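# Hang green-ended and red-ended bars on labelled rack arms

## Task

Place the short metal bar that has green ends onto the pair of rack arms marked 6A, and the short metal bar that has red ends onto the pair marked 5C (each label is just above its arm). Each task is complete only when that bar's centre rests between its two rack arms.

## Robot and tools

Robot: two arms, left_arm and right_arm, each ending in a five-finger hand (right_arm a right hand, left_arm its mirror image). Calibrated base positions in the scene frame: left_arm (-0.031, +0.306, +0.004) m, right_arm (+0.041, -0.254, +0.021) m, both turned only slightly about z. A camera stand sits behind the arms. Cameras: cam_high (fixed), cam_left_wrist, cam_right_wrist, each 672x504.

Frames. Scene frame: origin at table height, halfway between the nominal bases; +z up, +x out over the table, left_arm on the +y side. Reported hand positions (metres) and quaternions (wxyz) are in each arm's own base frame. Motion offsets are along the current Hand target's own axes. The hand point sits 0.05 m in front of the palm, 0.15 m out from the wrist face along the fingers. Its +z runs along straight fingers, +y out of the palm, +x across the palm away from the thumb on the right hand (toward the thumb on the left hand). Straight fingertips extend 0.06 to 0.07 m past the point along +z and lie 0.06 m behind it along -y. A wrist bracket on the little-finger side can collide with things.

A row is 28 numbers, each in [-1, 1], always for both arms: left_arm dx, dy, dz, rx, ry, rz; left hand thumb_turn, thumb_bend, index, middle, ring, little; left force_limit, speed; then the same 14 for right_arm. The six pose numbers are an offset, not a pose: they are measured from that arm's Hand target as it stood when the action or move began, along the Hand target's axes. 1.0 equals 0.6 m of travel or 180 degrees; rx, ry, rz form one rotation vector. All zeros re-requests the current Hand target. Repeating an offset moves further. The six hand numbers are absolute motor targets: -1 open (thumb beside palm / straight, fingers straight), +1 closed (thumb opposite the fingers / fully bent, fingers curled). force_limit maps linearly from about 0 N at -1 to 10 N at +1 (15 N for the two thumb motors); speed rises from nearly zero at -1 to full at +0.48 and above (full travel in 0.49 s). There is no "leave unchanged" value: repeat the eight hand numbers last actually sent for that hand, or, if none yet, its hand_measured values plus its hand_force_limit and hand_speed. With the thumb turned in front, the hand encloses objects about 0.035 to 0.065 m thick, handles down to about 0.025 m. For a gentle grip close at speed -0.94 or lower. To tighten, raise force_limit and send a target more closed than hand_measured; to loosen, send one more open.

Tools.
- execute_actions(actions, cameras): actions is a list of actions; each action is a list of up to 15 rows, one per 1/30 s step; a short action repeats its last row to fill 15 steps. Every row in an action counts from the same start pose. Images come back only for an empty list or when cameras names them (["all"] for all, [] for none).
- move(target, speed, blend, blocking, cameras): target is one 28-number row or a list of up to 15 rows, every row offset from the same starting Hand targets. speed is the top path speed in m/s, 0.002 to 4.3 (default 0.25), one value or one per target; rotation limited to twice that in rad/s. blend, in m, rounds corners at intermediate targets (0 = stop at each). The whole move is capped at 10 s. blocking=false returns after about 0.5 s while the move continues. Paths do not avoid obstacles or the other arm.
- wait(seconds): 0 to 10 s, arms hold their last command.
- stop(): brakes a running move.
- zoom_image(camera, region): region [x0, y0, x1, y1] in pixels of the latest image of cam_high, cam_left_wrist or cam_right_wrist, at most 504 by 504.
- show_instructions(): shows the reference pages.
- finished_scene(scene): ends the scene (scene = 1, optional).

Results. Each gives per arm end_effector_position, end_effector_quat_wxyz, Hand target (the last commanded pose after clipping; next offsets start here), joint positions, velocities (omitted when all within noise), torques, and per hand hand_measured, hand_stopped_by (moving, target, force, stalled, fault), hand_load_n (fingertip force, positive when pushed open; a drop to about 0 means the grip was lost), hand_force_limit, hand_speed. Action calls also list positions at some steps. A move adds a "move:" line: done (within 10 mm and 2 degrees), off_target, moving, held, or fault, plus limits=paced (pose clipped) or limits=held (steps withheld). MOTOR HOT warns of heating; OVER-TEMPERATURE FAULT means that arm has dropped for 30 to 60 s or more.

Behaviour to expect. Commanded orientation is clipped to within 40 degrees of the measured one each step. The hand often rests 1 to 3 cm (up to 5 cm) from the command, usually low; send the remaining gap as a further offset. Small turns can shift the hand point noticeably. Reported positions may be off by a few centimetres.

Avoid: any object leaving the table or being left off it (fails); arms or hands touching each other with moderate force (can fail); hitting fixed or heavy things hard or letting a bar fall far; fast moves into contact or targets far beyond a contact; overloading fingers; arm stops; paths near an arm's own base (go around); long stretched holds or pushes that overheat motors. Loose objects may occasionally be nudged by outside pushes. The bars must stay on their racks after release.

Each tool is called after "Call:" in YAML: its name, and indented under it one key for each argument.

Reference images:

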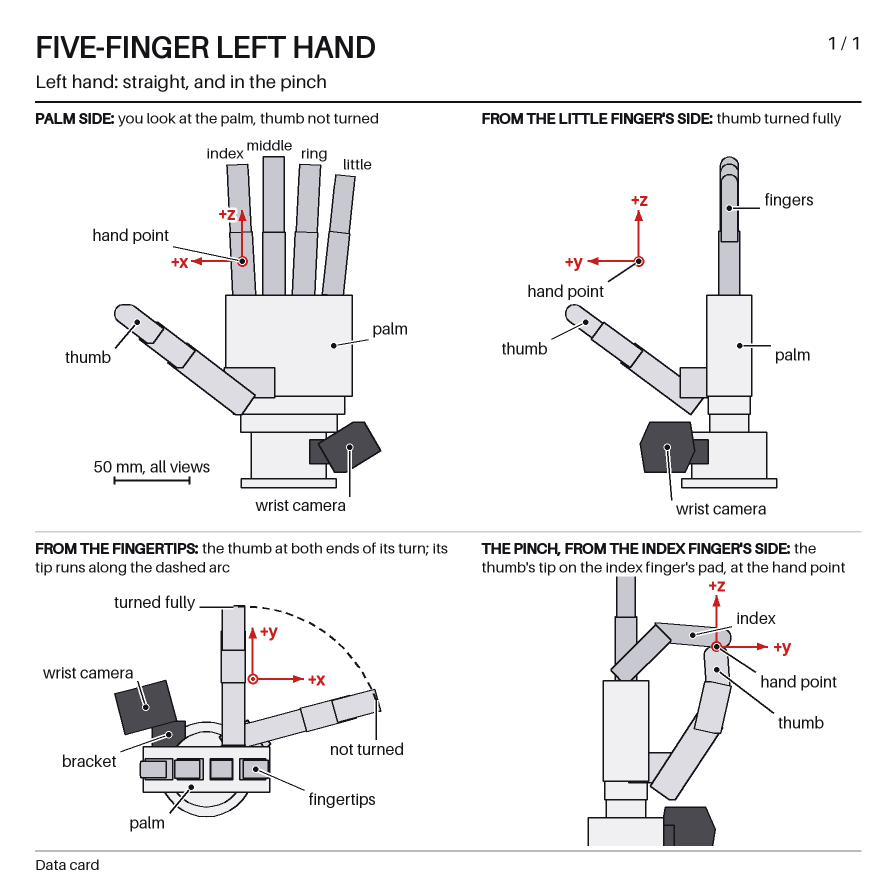

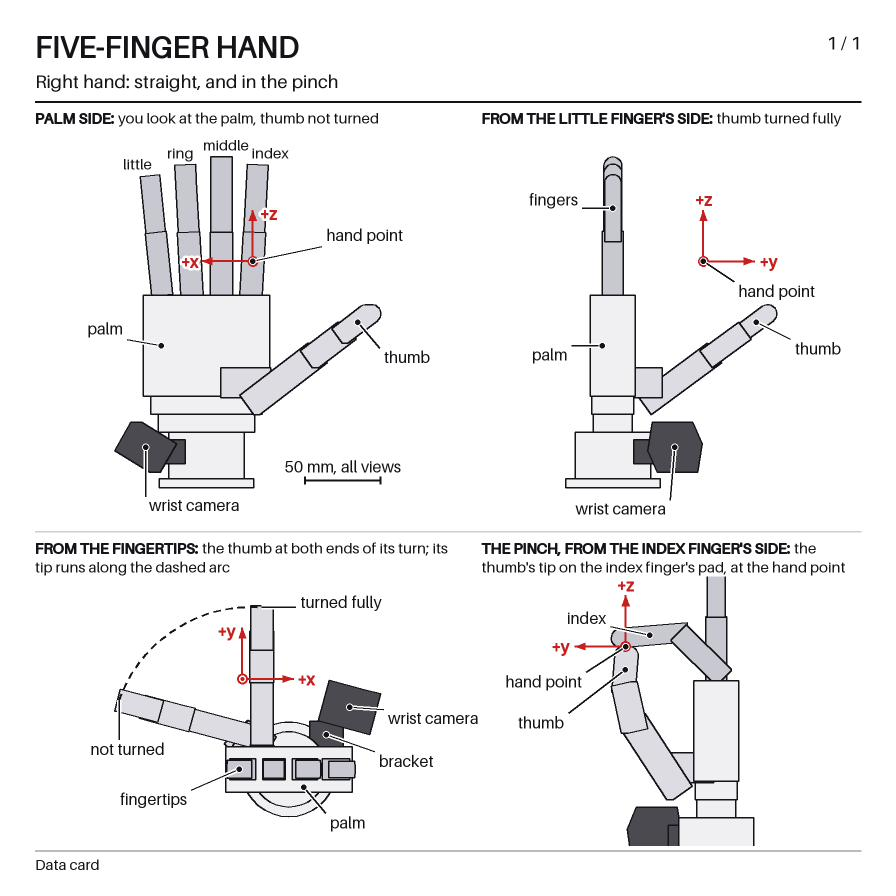

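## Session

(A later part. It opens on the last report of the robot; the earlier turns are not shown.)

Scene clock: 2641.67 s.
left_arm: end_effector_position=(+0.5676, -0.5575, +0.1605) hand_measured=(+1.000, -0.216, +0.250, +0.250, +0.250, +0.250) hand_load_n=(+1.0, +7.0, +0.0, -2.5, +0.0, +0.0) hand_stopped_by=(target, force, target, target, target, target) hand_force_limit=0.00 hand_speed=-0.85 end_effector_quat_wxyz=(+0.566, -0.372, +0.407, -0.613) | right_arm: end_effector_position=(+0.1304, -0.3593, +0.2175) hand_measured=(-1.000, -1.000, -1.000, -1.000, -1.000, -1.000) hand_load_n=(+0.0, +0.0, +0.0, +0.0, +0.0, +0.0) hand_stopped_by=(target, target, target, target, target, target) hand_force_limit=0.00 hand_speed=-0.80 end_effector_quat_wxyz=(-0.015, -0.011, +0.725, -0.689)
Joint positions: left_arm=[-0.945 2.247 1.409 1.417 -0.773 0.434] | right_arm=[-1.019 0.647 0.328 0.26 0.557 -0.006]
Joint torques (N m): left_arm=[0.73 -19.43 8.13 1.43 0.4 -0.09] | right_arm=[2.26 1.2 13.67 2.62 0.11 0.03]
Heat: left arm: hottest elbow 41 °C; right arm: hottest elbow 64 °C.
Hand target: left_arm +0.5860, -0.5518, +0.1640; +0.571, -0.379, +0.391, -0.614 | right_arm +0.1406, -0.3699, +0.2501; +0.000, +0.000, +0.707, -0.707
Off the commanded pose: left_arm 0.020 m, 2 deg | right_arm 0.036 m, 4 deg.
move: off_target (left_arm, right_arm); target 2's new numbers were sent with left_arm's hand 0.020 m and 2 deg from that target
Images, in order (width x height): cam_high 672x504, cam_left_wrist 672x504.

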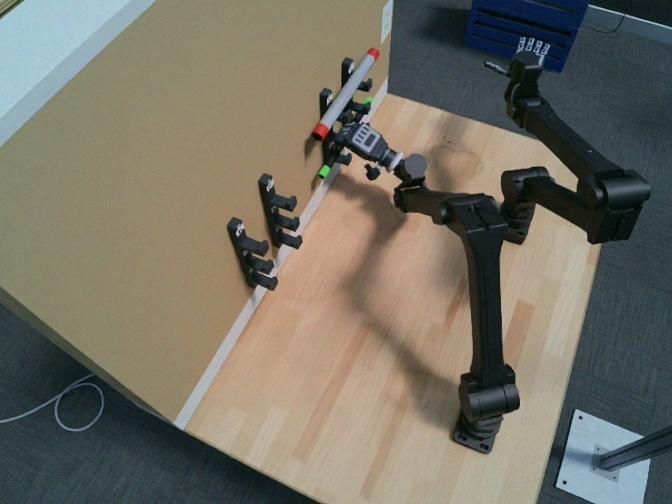

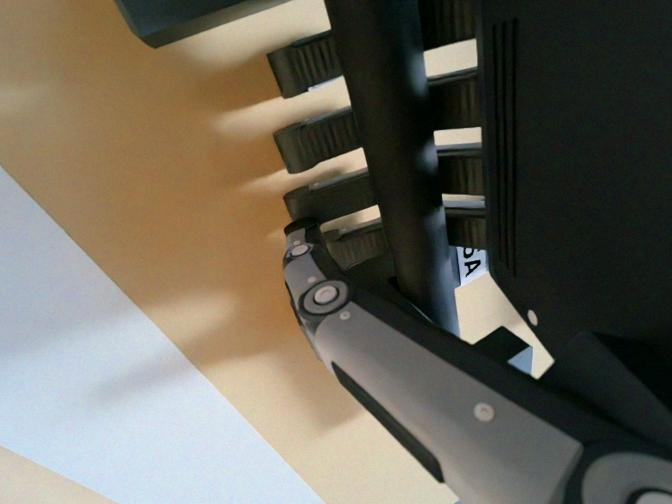

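Call:
move:
  target:
    - [0,0,0,0,0,0,1,-0.6,0.35,0.35,0.35,0.35,-0.3,-0.3,0,0,0,0,0,0,-1,-1,-1,-1,-1,-1,0,-0.8]
    - [0.002,-0.014,-0.0295,0,0,0,1,-0.6,0.35,0.35,0.35,0.35,-0.3,-0.3,0,0,0,0,0,0,-1,-1,-1,-1,-1,-1,0,-0.8]
  speed: 0.04
  cameras: ["cam_left_wrist"]

Scene clock: 2661.10 s.
left_arm: end_effector_position=(+0.5684, -0.5522, +0.1646) hand_measured=(+1.000, -0.600, +0.344, +0.284, +0.350, +0.350) hand_load_n=(+0.0, +0.0, +0.0, +0.0, +0.0, +0.0) hand_stopped_by=(target, target, force, force, target, target) hand_force_limit=-0.30 hand_speed=-0.30 end_effector_quat_wxyz=(+0.570, -0.379, +0.395, -0.612) | right_arm: end_effector_position=(+0.1304, -0.3593, +0.2175) hand_measured=(-1.000, -1.000, -1.000, -1.000, -1.000, -1.000) hand_load_n=(+0.0, +0.0, +0.0, -0.5, +0.0, +0.0) hand_stopped_by=(target, target, target, target, target, target) hand_force_limit=0.00 hand_speed=-0.80 end_effector_quat_wxyz=(-0.015, -0.011, +0.725, -0.689)
Joint positions: left_arm=[-0.944 2.247 1.409 1.442 -0.791 0.441] | right_arm=[-1.019 0.647 0.328 0.26 0.557 -0.006]
Joint torques (N m): left_arm=[-0.97 -21.01 5.44 1.68 0.32 0.05] | right_arm=[2.26 1.2 13.65 2.62 0.11 0.03]
Heat: left arm: hottest elbow 42 °C; right arm: hottest elbow 64 °C.
Hand target: left_arm +0.5664, -0.5518, +0.1646; +0.572, -0.379, +0.390, -0.614 | right_arm +0.1406, -0.3699, +0.2501; +0.000, +0.000, +0.707, -0.707
Off the commanded pose: left_arm 0.002 m, 1 deg | right_arm 0.036 m, 4 deg.
move: off_target (right_arm)
Images, in order (width x height): cam_left_wrist 672x504.

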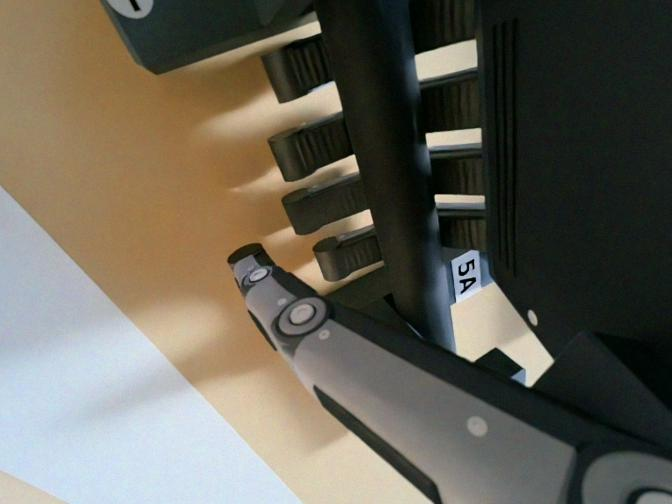

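Call:
move:
  target: [0.002,-0.014,-0.0295,0,0,0,1,-0.6,0.35,0.33,0.35,0.35,-0.3,-0.3,0,0,0,0,0,0,-1,-1,-1,-1,-1,-1,0,-0.8]
  speed: 0.04
  cameras: ["cam_left_wrist"]

Scene clock: 2666.97 s.
left_arm: end_effector_position=(+0.5548, -0.5517, +0.1604) hand_measured=(+1.000, -0.600, +0.344, +0.330, +0.350, +0.350) hand_load_n=(+0.0, +0.0, +0.5, +0.0, +0.0, +0.0) hand_stopped_by=(target, target, force, target, target, target) hand_force_limit=-0.30 hand_speed=-0.30 end_effector_quat_wxyz=(+0.571, -0.381, +0.392, -0.613) | right_arm: end_effector_position=(+0.1304, -0.3593, +0.2175) hand_measured=(-1.000, -1.000, -1.000, -1.000, -1.000, -1.000) hand_load_n=(-0.5, +0.0, +0.0, +0.0, +0.0, +0.0) hand_stopped_by=(target, target, target, target, target, target) hand_force_limit=0.00 hand_speed=-0.80 end_effector_quat_wxyz=(-0.015, -0.011, +0.725, -0.689)
Joint positions: left_arm=[-0.962 2.247 1.386 1.484 -0.81 0.459] | right_arm=[-1.019 0.647 0.328 0.26 0.557 -0.006]
Joint torques (N m): left_arm=[-1.55 -22.07 4.51 1.52 0.29 0.11] | right_arm=[2.26 1.2 13.65 2.63 0.11 0.03]
Heat: left arm: hottest shoulder 42 °C; right arm: hottest elbow 64 °C.
Hand target: left_arm +0.5469, -0.5518, +0.1652; +0.572, -0.379, +0.390, -0.614 | right_arm +0.1406, -0.3699, +0.2501; +0.000, +0.000, +0.707, -0.707
Off the commanded pose: left_arm 0.009 m, 0 deg | right_arm 0.036 m, 4 deg.
move: off_target (right_arm)
Images, in order (width x height): cam_left_wrist 672x504.

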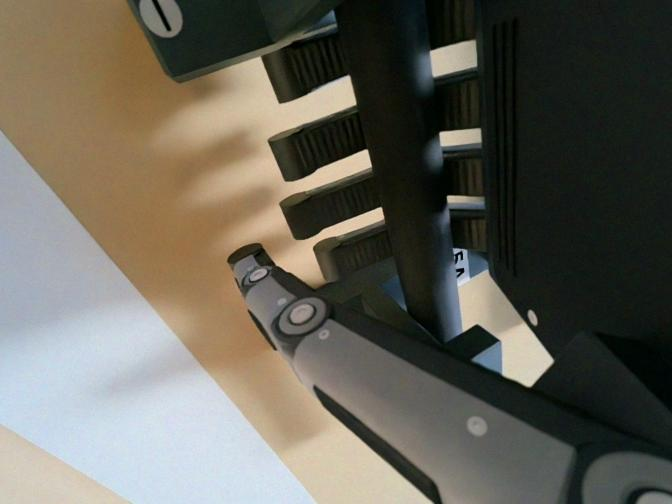

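Call:
move:
  target:
    - [0,0,0,0,0,0,1,-0.6,0,0,0,0,-0.3,-0.5,0,0,0,0,0,0,-1,-1,-1,-1,-1,-1,0,-0.8]
    - [0,0,0,0,0,0,1,0.9,0,0,0,0,0,-0.85,0,0,0,0,0,0,-1,-1,-1,-1,-1,-1,0,-0.8]
  speed: 0.04
  cameras: ["cam_left_wrist"]

Call:
zoom_image:
  camera: "cam_left_wrist"
  region: [200, 20, 560, 400]

Scene clock: 2681.00 s.
left_arm: end_effector_position=(+0.5506, -0.5524, +0.1566) hand_measured=(+1.000, +0.234, +0.000, +0.000, +0.000, +0.000) hand_load_n=(+1.0, +7.0, +1.5, +0.0, +0.0, +0.0) hand_stopped_by=(target, force, target, target, target, target) hand_force_limit=0.00 hand_speed=-0.85 end_effector_quat_wxyz=(+0.572, -0.380, +0.396, -0.610) | right_arm: end_effector_position=(+0.1304, -0.3593, +0.2175) hand_measured=(-1.000, -1.000, -1.000, -1.000, -1.000, -1.000) hand_load_n=(+0.0, +0.0, +0.0, +0.0, +0.0, +0.0) hand_stopped_by=(target, target, target, target, target, target) hand_force_limit=0.00 hand_speed=-0.80 end_effector_quat_wxyz=(-0.015, -0.011, +0.725, -0.689)
Joint positions: left_arm=[-0.968 2.247 1.378 1.486 -0.814 0.465] | right_arm=[-1.019 0.647 0.328 0.26 0.557 -0.006]
Joint torques (N m): left_arm=[-0.97 -22.01 4.85 1.51 0.42 0.04] | right_arm=[2.32 1.14 13.68 2.63 0.11 0.03]
Heat: left arm: hottest shoulder 42 °C; right arm: hottest elbow 64 °C.
Hand target: left_arm +0.5467, -0.5519, +0.1651; +0.572, -0.379, +0.390, -0.614 | right_arm +0.1406, -0.3699, +0.2501; +0.000, +0.000, +0.707, -0.707
Off the commanded pose: left_arm 0.009 m, 1 deg | right_arm 0.036 m, 4 deg.
move: off_target (right_arm)
Images, in order (width x height): cam_left_wrist 672x504.

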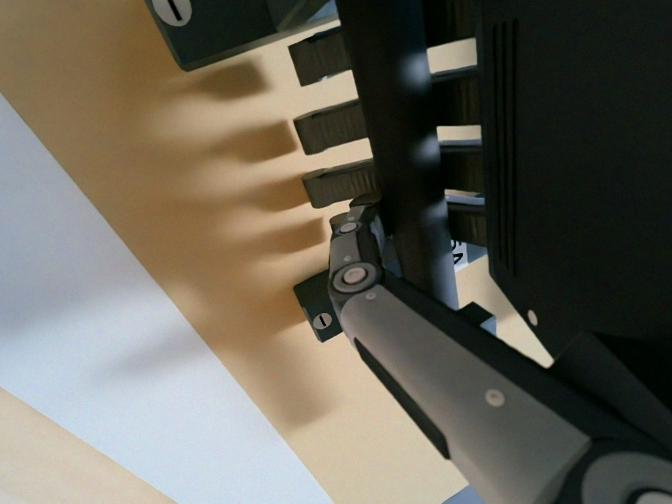

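Scaled by 1.326 from the camera's 672x504 image, which has a finer 960x720 frame.

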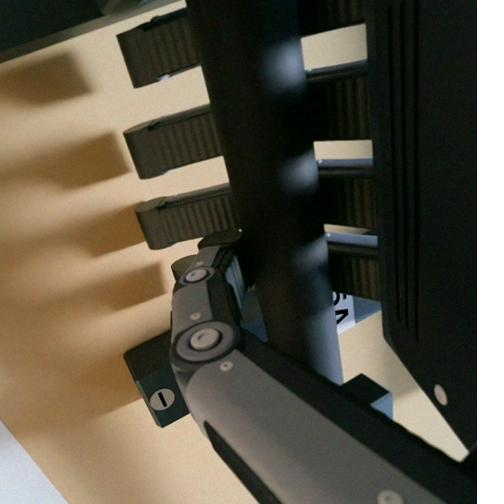

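Call:
move:
  target: [0,0,0,0,0,0,1,0.9,0.95,0.95,0.95,0.95,-0.3,-0.88,0,0,0,0,0,0,-1,-1,-1,-1,-1,-1,0,-0.8]
  speed: 0.04
  cameras: ["cam_left_wrist"]

Call:
zoom_image:
  camera: "cam_left_wrist"
  region: [200, 20, 560, 400]

Scene clock: 2689.83 s.
left_arm: end_effector_position=(+0.5506, -0.5521, +0.1570) hand_measured=(+1.000, +0.232, +0.054, +0.098, +0.142, +0.188) hand_load_n=(+4.5, +15.0, +1.0, +0.5, -0.5, +3.0) hand_stopped_by=(target, force, force, force, force, force) hand_force_limit=-0.30 hand_speed=-0.88 end_effector_quat_wxyz=(+0.576, -0.375, +0.399, -0.607) | right_arm: end_effector_position=(+0.1304, -0.3593, +0.2175) hand_measured=(-1.000, -1.000, -1.000, -1.000, -1.000, -1.000) hand_load_n=(+0.0, +0.0, +0.0, -0.5, +0.0, +0.0) hand_stopped_by=(target, target, target, target, target, target) hand_force_limit=0.00 hand_speed=-0.80 end_effector_quat_wxyz=(-0.015, -0.011, +0.725, -0.689)
Joint positions: left_arm=[-0.968 2.247 1.378 1.488 -0.81 0.481] | right_arm=[-1.019 0.647 0.328 0.26 0.557 -0.006]
Joint torques (N m): left_arm=[-1.26 -21.95 4.83 1.44 0.24 -0.14] | right_arm=[2.26 1.26 13.65 2.62 0.11 0.03]
Heat: left arm: hottest shoulder 43 °C; right arm: hottest elbow 64 °C.
Hand target: left_arm +0.5468, -0.5519, +0.1650; +0.572, -0.379, +0.390, -0.614 | right_arm +0.1406, -0.3699, +0.2501; +0.000, +0.000, +0.707, -0.707
Off the commanded pose: left_arm 0.009 m, 1 deg | right_arm 0.036 m, 4 deg.
move: off_target (right_arm)
Images, in order (width x height): cam_left_wrist 672x504.

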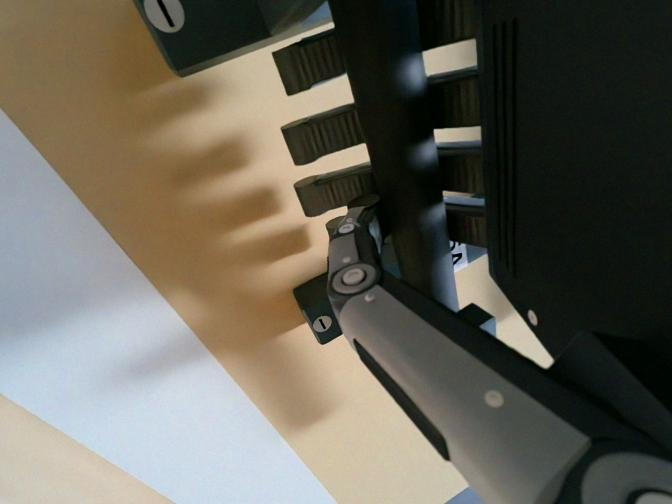

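Scaled by 1.326 from the camera's 672x504 image, which has a finer 960x720 frame.

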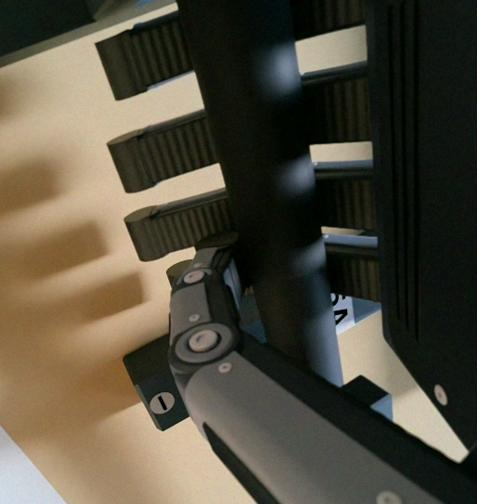

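Call:
move:
  target: [0.0,-0.0457,0.0203,0,0,0,1,0.9,0.95,0.95,0.95,0.95,-0.3,-0.88,0,0,0,0,0,0,-1,-1,-1,-1,-1,-1,0,-0.8]
  speed: 0.04
  cameras: ["cam_left_wrist","cam_high"]

Call:
zoom_image:
  camera: "cam_high"
  region: [290, 60, 410, 190]

Scene clock: 2703.23 s.
left_arm: end_effector_position=(+0.5501, -0.5512, +0.1637) hand_measured=(+1.000, +0.234, +0.054, +0.098, +0.142, +0.188) hand_load_n=(+0.0, +2.5, +0.0, +0.0, +0.0, -0.5) hand_stopped_by=(target, force, force, force, force, force) hand_force_limit=-0.30 hand_speed=-0.88 end_effector_quat_wxyz=(+0.575, -0.377, +0.405, -0.603) | right_arm: end_effector_position=(+0.1304, -0.3593, +0.2175) hand_measured=(-1.000, -1.000, -1.000, -1.000, -1.000, -1.000) hand_load_n=(-0.5, +0.0, +0.0, +0.0, -0.5, +0.0) hand_stopped_by=(target, target, target, target, target, target) hand_force_limit=0.00 hand_speed=-0.80 end_effector_quat_wxyz=(-0.015, -0.011, +0.725, -0.689)
Joint positions: left_arm=[-0.968 2.221 1.368 1.453 -0.813 0.473] | right_arm=[-1.019 0.647 0.328 0.26 0.557 -0.006]
Joint torques (N m): left_arm=[-1.03 -24.7 5.24 0.79 0.44 -0.05] | right_arm=[2.26 1.2 13.65 2.61 0.11 0.03]
Heat: left arm: hottest shoulder 43 °C; right arm: hottest elbow 64 °C.
Hand target: left_arm +0.5468, -0.5511, +0.1950; +0.572, -0.379, +0.390, -0.614 | right_arm +0.1406, -0.3699, +0.2501; +0.000, +0.000, +0.707, -0.707
Off the commanded pose: left_arm 0.032 m, 2 deg | right_arm 0.036 m, 4 deg.
move: off_target (left_arm, right_arm)
Images, in order (width x height): cam_high 672x504, cam_left_wrist 672x504.

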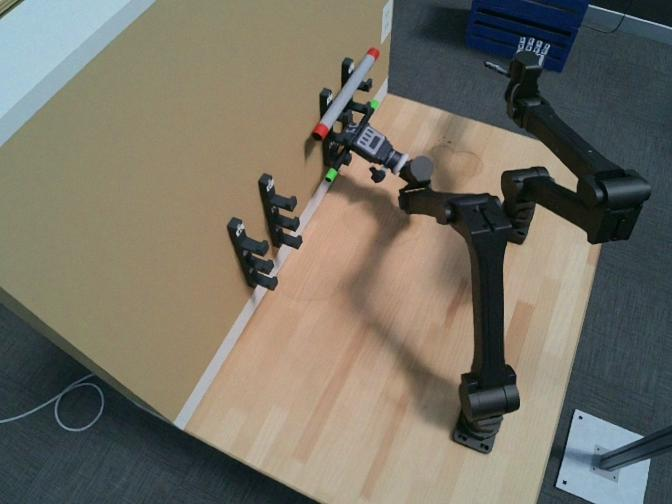

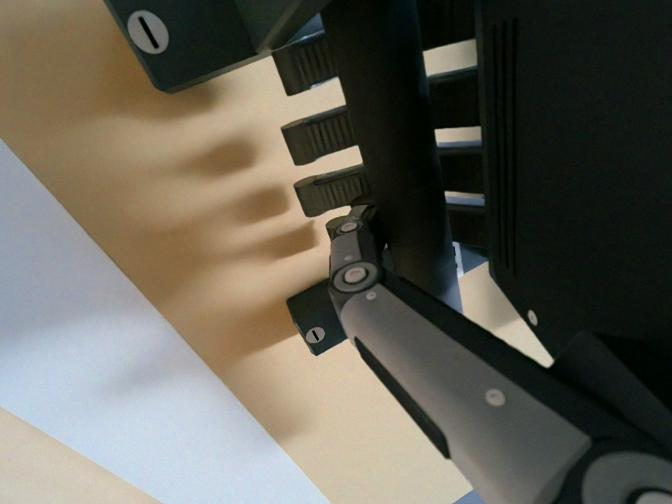

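Scaled by 3.877 from the camera's 672x504 image, which has a finer 960x720 frame.

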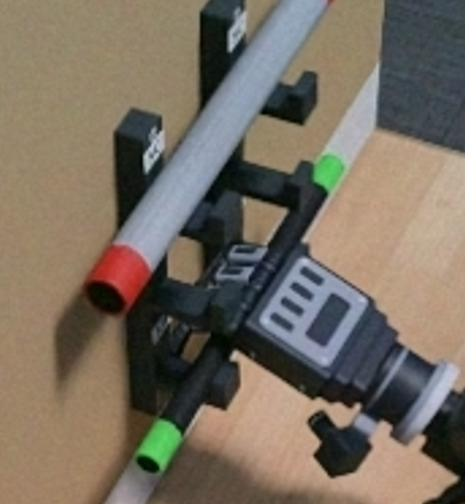

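Call:
move:
  target: [0,0,0,0,0,0,1,0.95,0.9,0.9,0.9,0.9,0.1,-0.88,0,0,0,0,0,0,-1,-1,-1,-1,-1,-1,0,-0.8]
  speed: 0.04
  cameras: ["cam_left_wrist"]

Call:
zoom_image:
  camera: "cam_left_wrist"
  region: [200, 20, 560, 400]

Scene clock: 2712.30 s.
left_arm: end_effector_position=(+0.5540, -0.5499, +0.1628) hand_measured=(+1.000, +0.294, +0.240, +0.220, +0.664, +0.666) hand_load_n=(+1.5, +7.5, +6.0, +5.0, +4.0, +0.0) hand_stopped_by=(target, force, force, force, force, force) hand_force_limit=0.10 hand_speed=-0.88 end_effector_quat_wxyz=(+0.571, -0.378, +0.406, -0.605) | right_arm: end_effector_position=(+0.1304, -0.3593, +0.2175) hand_measured=(-1.000, -1.000, -1.000, -1.000, -1.000, -1.000) hand_load_n=(+0.0, +0.0, +0.0, +0.0, +0.0, +0.0) hand_stopped_by=(target, target, target, target, target, target) hand_force_limit=0.00 hand_speed=-0.80 end_effector_quat_wxyz=(-0.015, -0.011, +0.725, -0.689)
Joint positions: left_arm=[-0.96 2.221 1.368 1.443 -0.805 0.456] | right_arm=[-1.019 0.647 0.328 0.26 0.557 -0.006]
Joint torques (N m): left_arm=[-1.44 -24.88 5.3 1.06 0.09 0.14] | right_arm=[2.26 1.26 13.68 2.63 0.11 0.03]
Heat: left arm: hottest shoulder 43 °C; right arm: hottest elbow 64 °C.
Hand target: left_arm +0.5468, -0.5512, +0.1948; +0.572, -0.379, +0.391, -0.614 | right_arm +0.1406, -0.3699, +0.2501; +0.000, +0.000, +0.707, -0.707
Off the commanded pose: left_arm 0.033 m, 2 deg | right_arm 0.036 m, 4 deg.
move: off_target (left_arm, right_arm)
Images, in order (width x height): cam_left_wrist 672x504.

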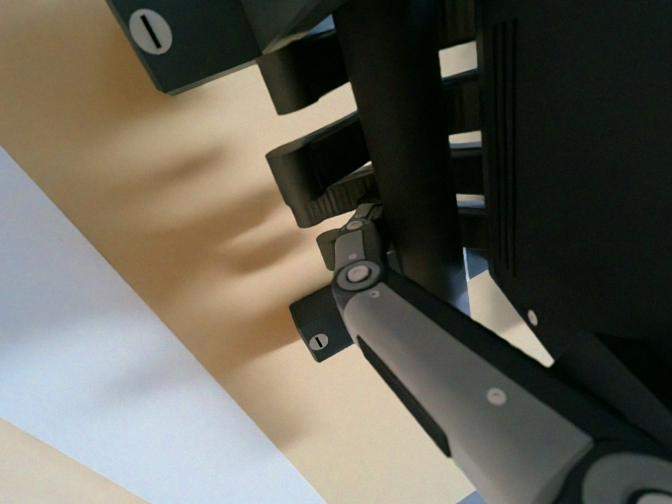

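Scaled by 1.326 from the camera's 672x504 image, which has a finer 960x720 frame.

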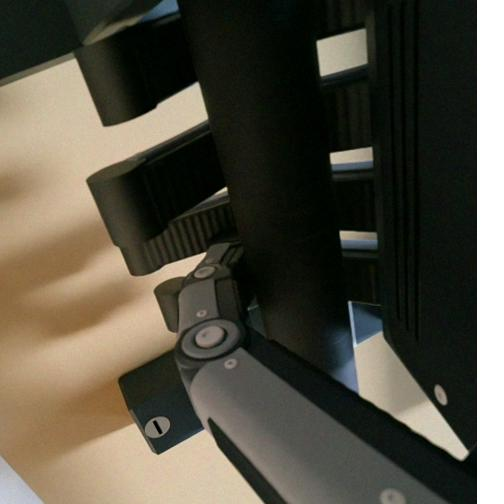

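Call:
move:
  target: [0.0,-0.0304,0.0136,0,0,0,1,0.95,0.9,0.9,0.9,0.9,0.1,-0.88,0,0,0,0,0,0,-1,-1,-1,-1,-1,-1,0,-0.8]
  speed: 0.04
  cameras: ["cam_left_wrist","cam_high"]

Call:
zoom_image:
  camera: "cam_high"
  region: [290, 60, 410, 190]

Scene clock: 2721.47 s.
left_arm: end_effector_position=(+0.5554, -0.5497, +0.1681) hand_measured=(+1.000, +0.294, +0.240, +0.220, +0.664, +0.666) hand_load_n=(+2.0, +8.0, +6.0, +5.0, +1.5, +0.0) hand_stopped_by=(target, force, force, force, force, force) hand_force_limit=0.10 hand_speed=-0.88 end_effector_quat_wxyz=(+0.573, -0.380, +0.412, -0.598) | right_arm: end_effector_position=(+0.1304, -0.3593, +0.2175) hand_measured=(-1.000, -1.000, -1.000, -1.000, -1.000, -1.000) hand_load_n=(+0.0, +0.0, +0.0, +0.0, +0.0, +0.0) hand_stopped_by=(target, target, target, target, target, target) hand_force_limit=0.00 hand_speed=-0.80 end_effector_quat_wxyz=(-0.015, -0.011, +0.725, -0.689)
Joint positions: left_arm=[-0.96 2.203 1.368 1.407 -0.812 0.456] | right_arm=[-1.019 0.647 0.328 0.26 0.557 -0.006]
Joint torques (N m): left_arm=[-1.49 -26.64 5.42 1.13 0.36 0.12] | right_arm=[2.26 1.26 13.68 2.63 0.11 0.03]
Heat: left arm: hottest shoulder 43 °C; right arm: hottest elbow 64 °C.
Hand target: left_arm +0.5468, -0.5508, +0.2148; +0.572, -0.379, +0.391, -0.614 | right_arm +0.1406, -0.3699, +0.2501; +0.000, +0.000, +0.707, -0.707
Off the commanded pose: left_arm 0.047 m, 3 deg | right_arm 0.036 m, 4 deg.
move: off_target (left_arm, right_arm)
Images, in order (width x height): cam_high 672x504, cam_left_wrist 672x504.

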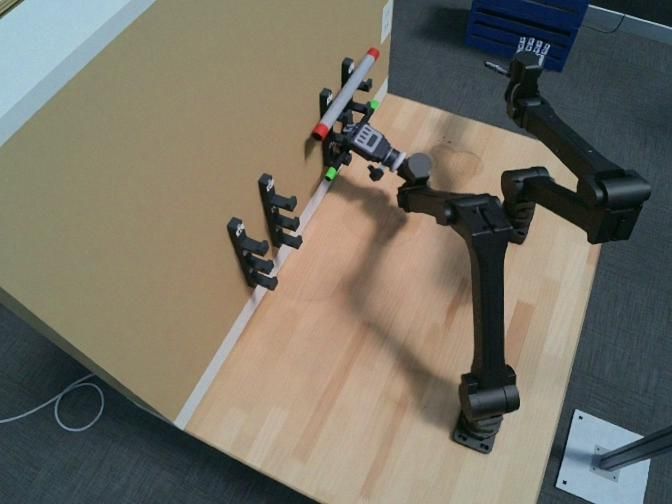

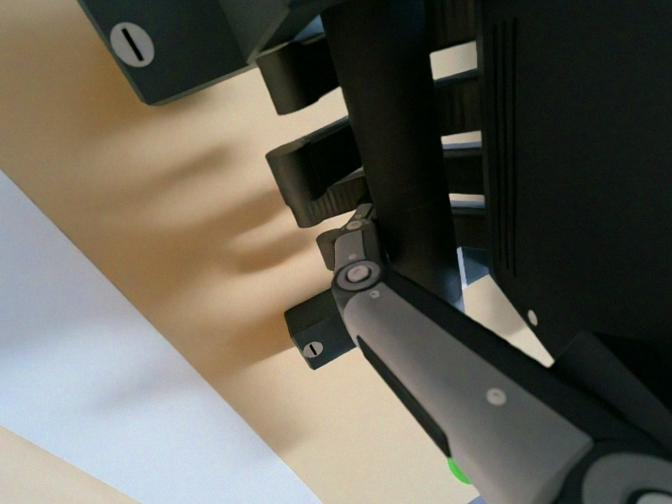

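Scaled by 3.877 from the camera's 672x504 image, which has a finer 960x720 frame.

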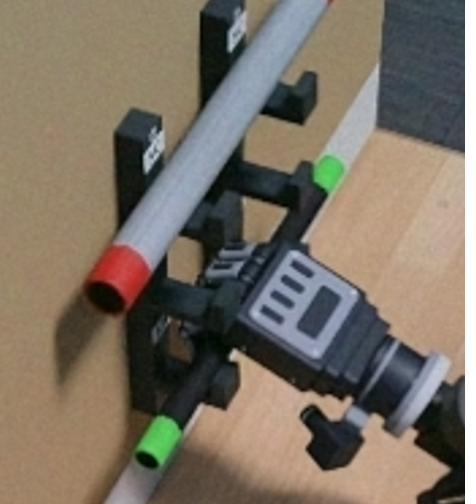

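Call:
move:
  target: [0.0,-0.0304,0.0136,0,0,0,1,0.95,0.9,0.9,0.9,0.9,0.1,-0.88,0,0,0,0,0,0,-1,-1,-1,-1,-1,-1,0,-0.8]
  speed: 0.04
  cameras: ["cam_left_wrist","cam_high"]

Call:
zoom_image:
  camera: "cam_high"
  region: [290, 60, 410, 190]

Scene clock: 2743.27 s.
left_arm: end_effector_position=(+0.5559, -0.5496, +0.1691) hand_measured=(+1.000, +0.294, +0.240, +0.220, +0.664, +0.666) hand_load_n=(+2.5, +8.5, +5.5, +4.5, +1.0, -0.5) hand_stopped_by=(target, force, force, force, force, force) hand_force_limit=0.10 hand_speed=-0.88 end_effector_quat_wxyz=(+0.574, -0.379, +0.425, -0.588) | right_arm: end_effector_position=(+0.1304, -0.3593, +0.2175) hand_measured=(-1.000, -1.000, -1.000, -1.000, -1.000, -1.000) hand_load_n=(+0.0, +0.0, +0.0, +0.0, +0.0, +0.0) hand_stopped_by=(target, target, target, target, target, target) hand_force_limit=0.00 hand_speed=-0.80 end_effector_quat_wxyz=(-0.015, -0.011, +0.725, -0.689)
Joint positions: left_arm=[-0.96 2.186 1.363 1.363 -0.815 0.456] | right_arm=[-1.019 0.647 0.328 0.26 0.557 -0.006]
Joint torques (N m): left_arm=[-1.2 -27.93 5.9 1.39 0.46 0.12] | right_arm=[2.26 1.26 13.65 2.63 0.11 0.03]
Heat: left arm: hottest shoulder 44 °C; right arm: hottest elbow 65 °C.
Hand target: left_arm +0.5468, -0.5505, +0.2349; +0.571, -0.379, +0.390, -0.614 | right_arm +0.1406, -0.3699, +0.2501; +0.000, +0.000, +0.707, -0.707
Off the commanded pose: left_arm 0.066 m, 5 deg | right_arm 0.036 m, 4 deg.
move: off_target (left_arm, right_arm)
Images, in order (width x height): cam_high 672x504, cam_left_wrist 672x504.

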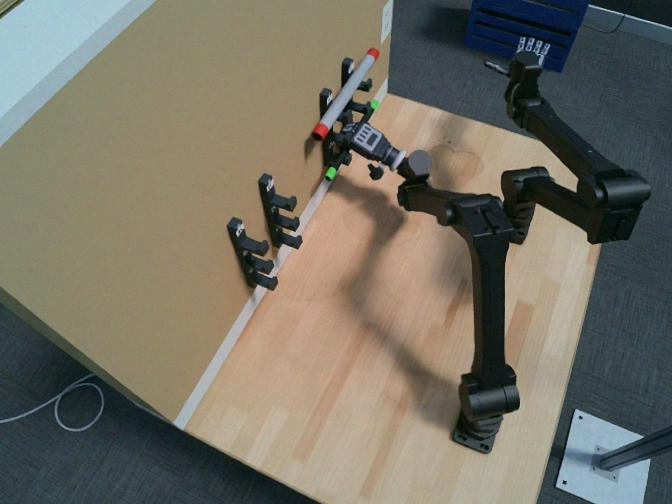

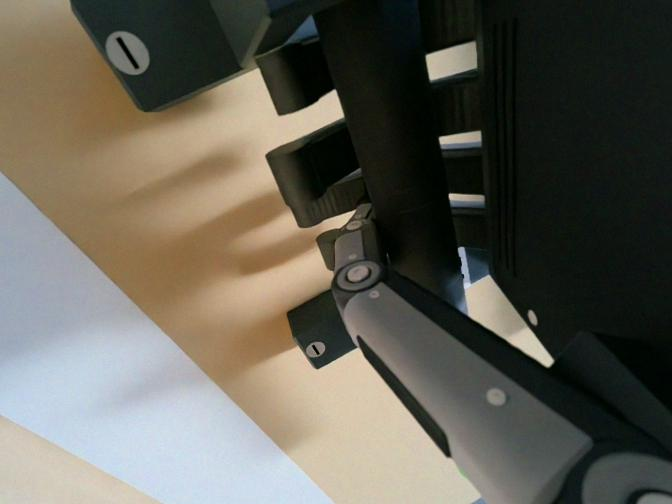

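Scaled by 3.877 from the camera's 672x504 image, which has a finer 960x720 frame.

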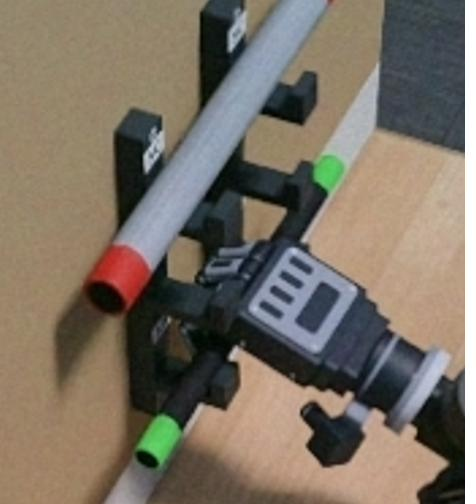

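Call:
move:
  target: [0.0195,0.0475,-0.021,0,0,0,1,0.95,0.9,0.9,0.9,0.9,0.1,-0.88,0,0,0,0,0,0,-1,-1,-1,-1,-1,-1,0,-0.8]
  speed: 0.04
  cameras: ["cam_left_wrist","cam_high"]

Call:
zoom_image:
  camera: "cam_high"
  region: [310, 80, 390, 170]

Scene clock: 2778.00 s.
left_arm: end_effector_position=(+0.5556, -0.5495, +0.1684) hand_measured=(+1.000, +0.294, +0.240, +0.220, +0.664, +0.666) hand_load_n=(+2.5, +8.5, +5.5, +5.0, +2.0, +1.0) hand_stopped_by=(target, force, force, force, force, force) hand_force_limit=0.10 hand_speed=-0.88 end_effector_quat_wxyz=(+0.574, -0.379, +0.424, -0.589) | right_arm: end_effector_position=(+0.1304, -0.3593, +0.2175) hand_measured=(-1.000, -1.000, -1.000, -1.000, -1.000, -1.000) hand_load_n=(+0.0, +0.0, +0.0, +0.0, +0.0, +0.0) hand_stopped_by=(target, target, target, target, target, target) hand_force_limit=0.00 hand_speed=-0.80 end_effector_quat_wxyz=(-0.015, -0.011, +0.725, -0.689)
Joint positions: left_arm=[-0.96 2.188 1.363 1.367 -0.816 0.456] | right_arm=[-1.019 0.647 0.328 0.26 0.557 -0.006]
Joint torques (N m): left_arm=[-2.43 -22.01 7.73 2.91 0.11 0.19] | right_arm=[2.32 1.2 13.67 2.63 0.11 0.03]
Heat: left arm: hottest shoulder 45 °C; right arm: hottest elbow 65 °C.
Hand target: left_arm +0.5461, -0.5629, +0.2040; +0.571, -0.379, +0.390, -0.614 | right_arm +0.1406, -0.3699, +0.2501; +0.000, +0.000, +0.707, -0.707
Off the commanded pose: left_arm 0.039 m, 5 deg | right_arm 0.036 m, 4 deg.
move: off_target (left_arm, right_arm)
Images, in order (width x height): cam_high 672x504, cam_left_wrist 672x504.

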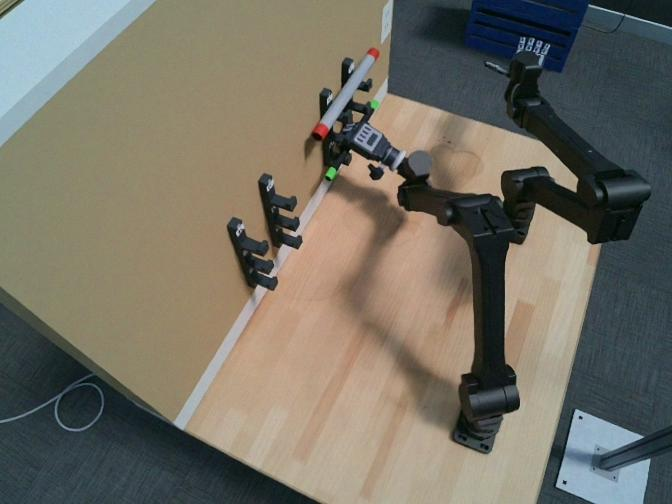

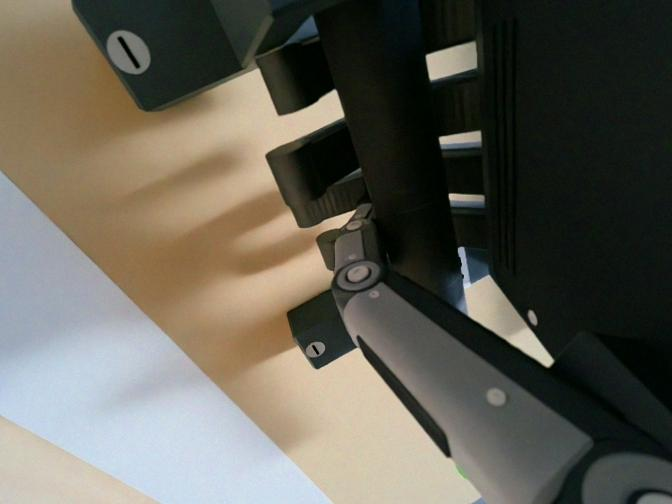

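Scaled by 5.600 from the camera's 672x504 image, which has a finer 960x720 frame.

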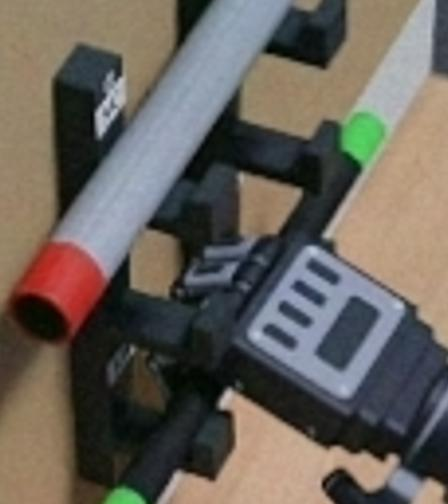

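Call:
move:
  target: [0.0166,0.0007,0.0008,0,0,0,1,0.95,0.9,0.9,0.9,0.9,0.1,-0.88,0,0,0,0,0,0,-1,-1,-1,-1,-1,-1,0,-0.8]
  speed: 0.04
  cameras: ["cam_left_wrist"]

Scene clock: 2789.00 s.
left_arm: end_effector_position=(+0.5559, -0.5496, +0.1680) hand_measured=(+1.000, +0.294, +0.240, +0.220, +0.664, +0.666) hand_load_n=(+2.0, +8.0, +5.5, +4.5, +2.5, +2.5) hand_stopped_by=(target, force, force, force, force, force) hand_force_limit=0.10 hand_speed=-0.88 end_effector_quat_wxyz=(+0.576, -0.382, +0.422, -0.586) | right_arm: end_effector_position=(+0.1304, -0.3593, +0.2175) hand_measured=(-1.000, -1.000, -1.000, -1.000, -1.000, -1.000) hand_load_n=(+0.0, +0.0, +0.0, +0.0, +0.0, +0.0) hand_stopped_by=(target, target, target, target, target, target) hand_force_limit=0.00 hand_speed=-0.80 end_effector_quat_wxyz=(-0.015, -0.011, +0.725, -0.689)
Joint positions: left_arm=[-0.962 2.192 1.369 1.37 -0.827 0.462] | right_arm=[-1.019 0.647 0.328 0.26 0.557 -0.006]
Joint torques (N m): left_arm=[-2.9 -21.3 9.22 2.47 0.25 0.22] | right_arm=[2.32 1.2 13.65 2.63 0.11 0.03]
Heat: left arm: hottest shoulder 44 °C; right arm: hottest elbow 65 °C.
Hand target: left_arm +0.5462, -0.5727, +0.2041; +0.572, -0.379, +0.390, -0.614 | right_arm +0.1406, -0.3699, +0.2501; +0.000, +0.000, +0.707, -0.707
Off the commanded pose: left_arm 0.044 m, 5 deg | right_arm 0.036 m, 4 deg.
move: off_target (left_arm, right_arm)
Images, in order (width x height): cam_left_wrist 672x504.

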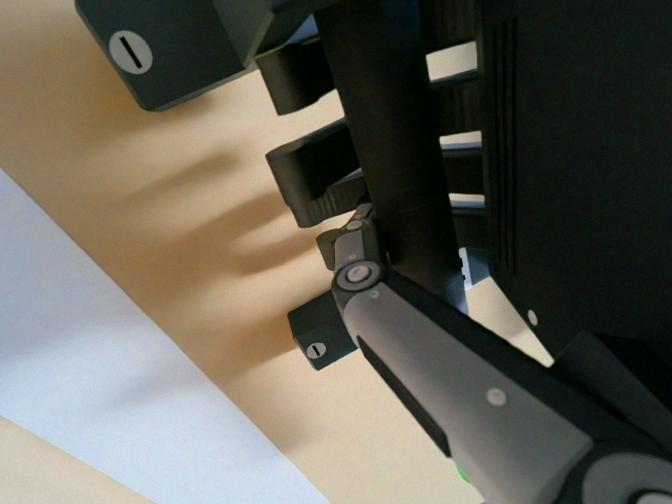

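Call:
move:
  target: [-0.0265,-0.0547,0.0228,0,0,0,1,0.95,0.9,0.9,0.9,0.9,0.1,-0.88,0,0,0,0,0,0,-1,-1,-1,-1,-1,-1,0,-0.8]
  speed: 0.04
  cameras: ["cam_left_wrist","cam_high"]

Call:
zoom_image:
  camera: "cam_high"
  region: [310, 80, 390, 180]

Scene clock: 2825.57 s.
left_arm: end_effector_position=(+0.5564, -0.5498, +0.1696) hand_measured=(+1.000, +0.294, +0.240, +0.220, +0.664, +0.666) hand_load_n=(+2.5, +8.5, +6.0, +4.5, +0.0, +0.5) hand_stopped_by=(target, force, force, force, force, force) hand_force_limit=0.10 hand_speed=-0.88 end_effector_quat_wxyz=(+0.577, -0.381, +0.426, -0.583) | right_arm: end_effector_position=(+0.1304, -0.3593, +0.2175) hand_measured=(-1.000, -1.000, -1.000, -1.000, -1.000, -1.000) hand_load_n=(-0.5, +0.0, +0.0, -0.5, +0.0, +0.0) hand_stopped_by=(target, target, target, target, target, target) hand_force_limit=0.00 hand_speed=-0.80 end_effector_quat_wxyz=(-0.015, -0.011, +0.725, -0.689)
Joint positions: left_arm=[-0.962 2.186 1.369 1.354 -0.826 0.463] | right_arm=[-1.019 0.647 0.328 0.26 0.557 -0.006]
Joint torques (N m): left_arm=[-1.79 -27.58 6.49 1.42 0.73 0.1] | right_arm=[2.26 1.26 13.64 2.62 0.11 0.03]
Heat: left arm: hottest shoulder 42 °C; right arm: hottest elbow 65 °C.
Hand target: left_arm +0.5463, -0.5561, +0.2391; +0.572, -0.379, +0.391, -0.614 | right_arm +0.1406, -0.3699, +0.2501; +0.000, +0.000, +0.707, -0.707
Off the commanded pose: left_arm 0.071 m, 5 deg | right_arm 0.036 m, 4 deg.
move: off_target (left_arm, right_arm)
Images, in order (width x height): cam_high 672x504, cam_left_wrist 672x504.

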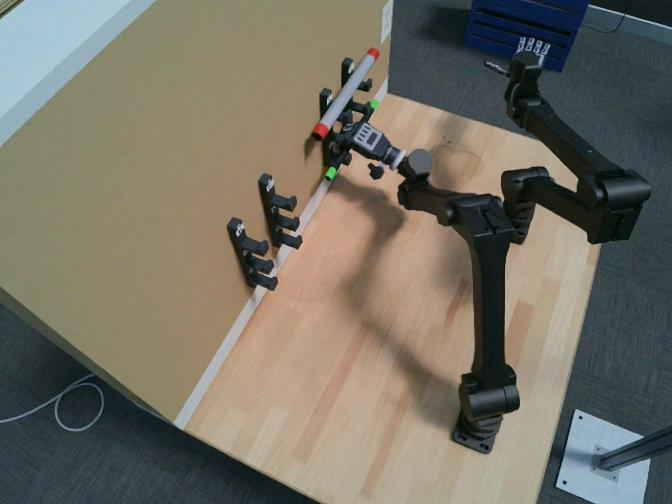

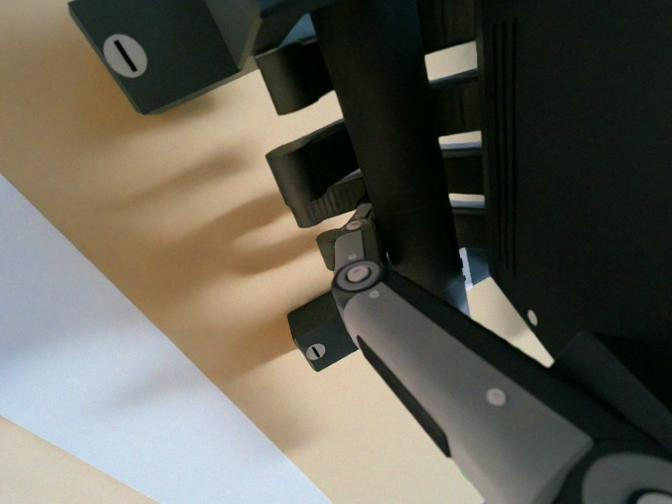

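Scaled by 5.040 from the camera's 672x504 image, which has a finer 960x720 frame.

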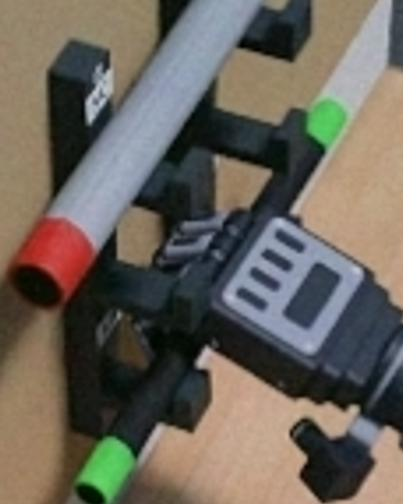

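Call:
move:
  target: [0,0,0,0.04,0,0,1,0.95,0.9,0.9,0.9,0.9,0.1,-0.88,0,0,0,0,0,0,-1,-1,-1,-1,-1,-1,0,-0.8]
  speed: 0.04
  cameras: ["cam_left_wrist","cam_high"]

Call:
zoom_image:
  camera: "cam_high"
  region: [310, 80, 390, 180]

Scene clock: 2854.90 s.
left_arm: end_effector_position=(+0.5444, -0.5495, +0.2082) hand_measured=(+1.000, +0.294, +0.240, +0.220, +0.664, +0.666) hand_load_n=(+1.5, +8.0, +5.5, +5.0, +0.0, +0.0) hand_stopped_by=(target, force, force, force, force, force) hand_force_limit=0.10 hand_speed=-0.88 end_effector_quat_wxyz=(+0.597, -0.341, +0.384, -0.616) | right_arm: end_effector_position=(+0.1304, -0.3593, +0.2175) hand_measured=(-1.000, -1.000, -1.000, -1.000, -1.000, -1.000) hand_load_n=(+0.0, -0.5, +0.0, +0.0, +0.0, +0.0) hand_stopped_by=(target, target, target, target, target, target) hand_force_limit=0.00 hand_speed=-0.80 end_effector_quat_wxyz=(-0.015, -0.011, +0.725, -0.689)
Joint positions: left_arm=[-0.969 2.185 1.369 1.524 -0.758 0.575] | right_arm=[-1.019 0.647 0.328 0.26 0.557 -0.006]
Joint torques (N m): left_arm=[-0.67 -20.78 8.4 2.02 0.74 0.02] | right_arm=[2.26 1.2 13.67 2.63 0.11 0.02]
Heat: left arm: hottest shoulder 46 °C; right arm: hottest elbow 65 °C.
Hand target: left_arm +0.5463, -0.5562, +0.2393; +0.594, -0.343, +0.351, -0.637 | right_arm +0.1406, -0.3699, +0.2501; +0.000, +0.000, +0.707, -0.707
Off the commanded pose: left_arm 0.032 m, 4 deg | right_arm 0.036 m, 4 deg.
move: off_target (left_arm, right_arm)
Images, in order (width x height): cam_high 672x504, cam_left_wrist 672x504.

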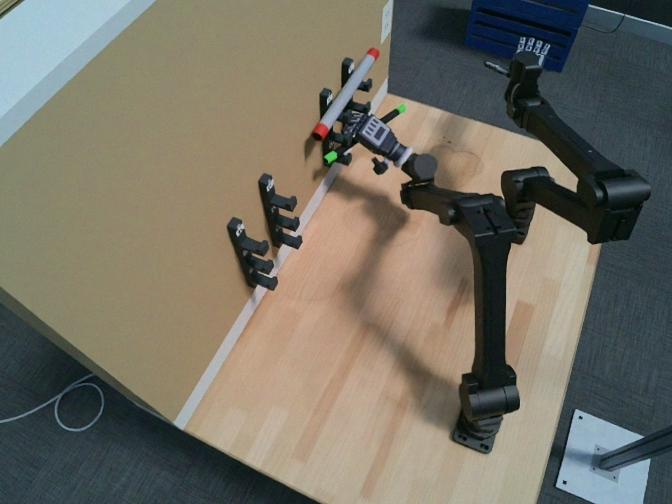

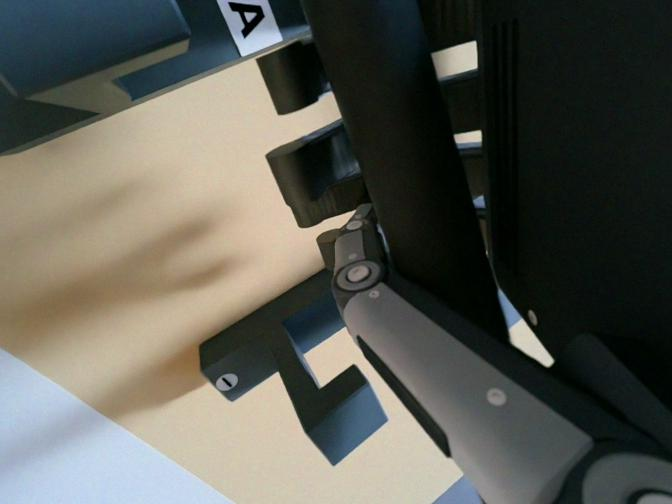

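Scaled by 5.040 from the camera's 672x504 image, which has a finer 960x720 frame.

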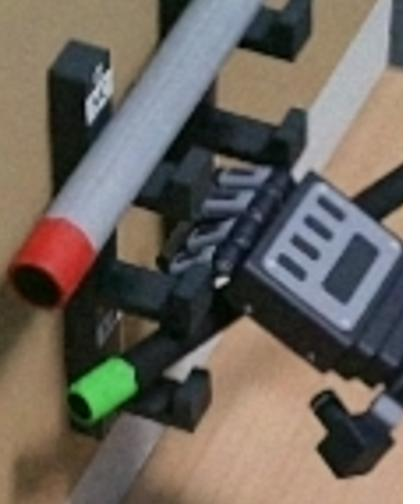

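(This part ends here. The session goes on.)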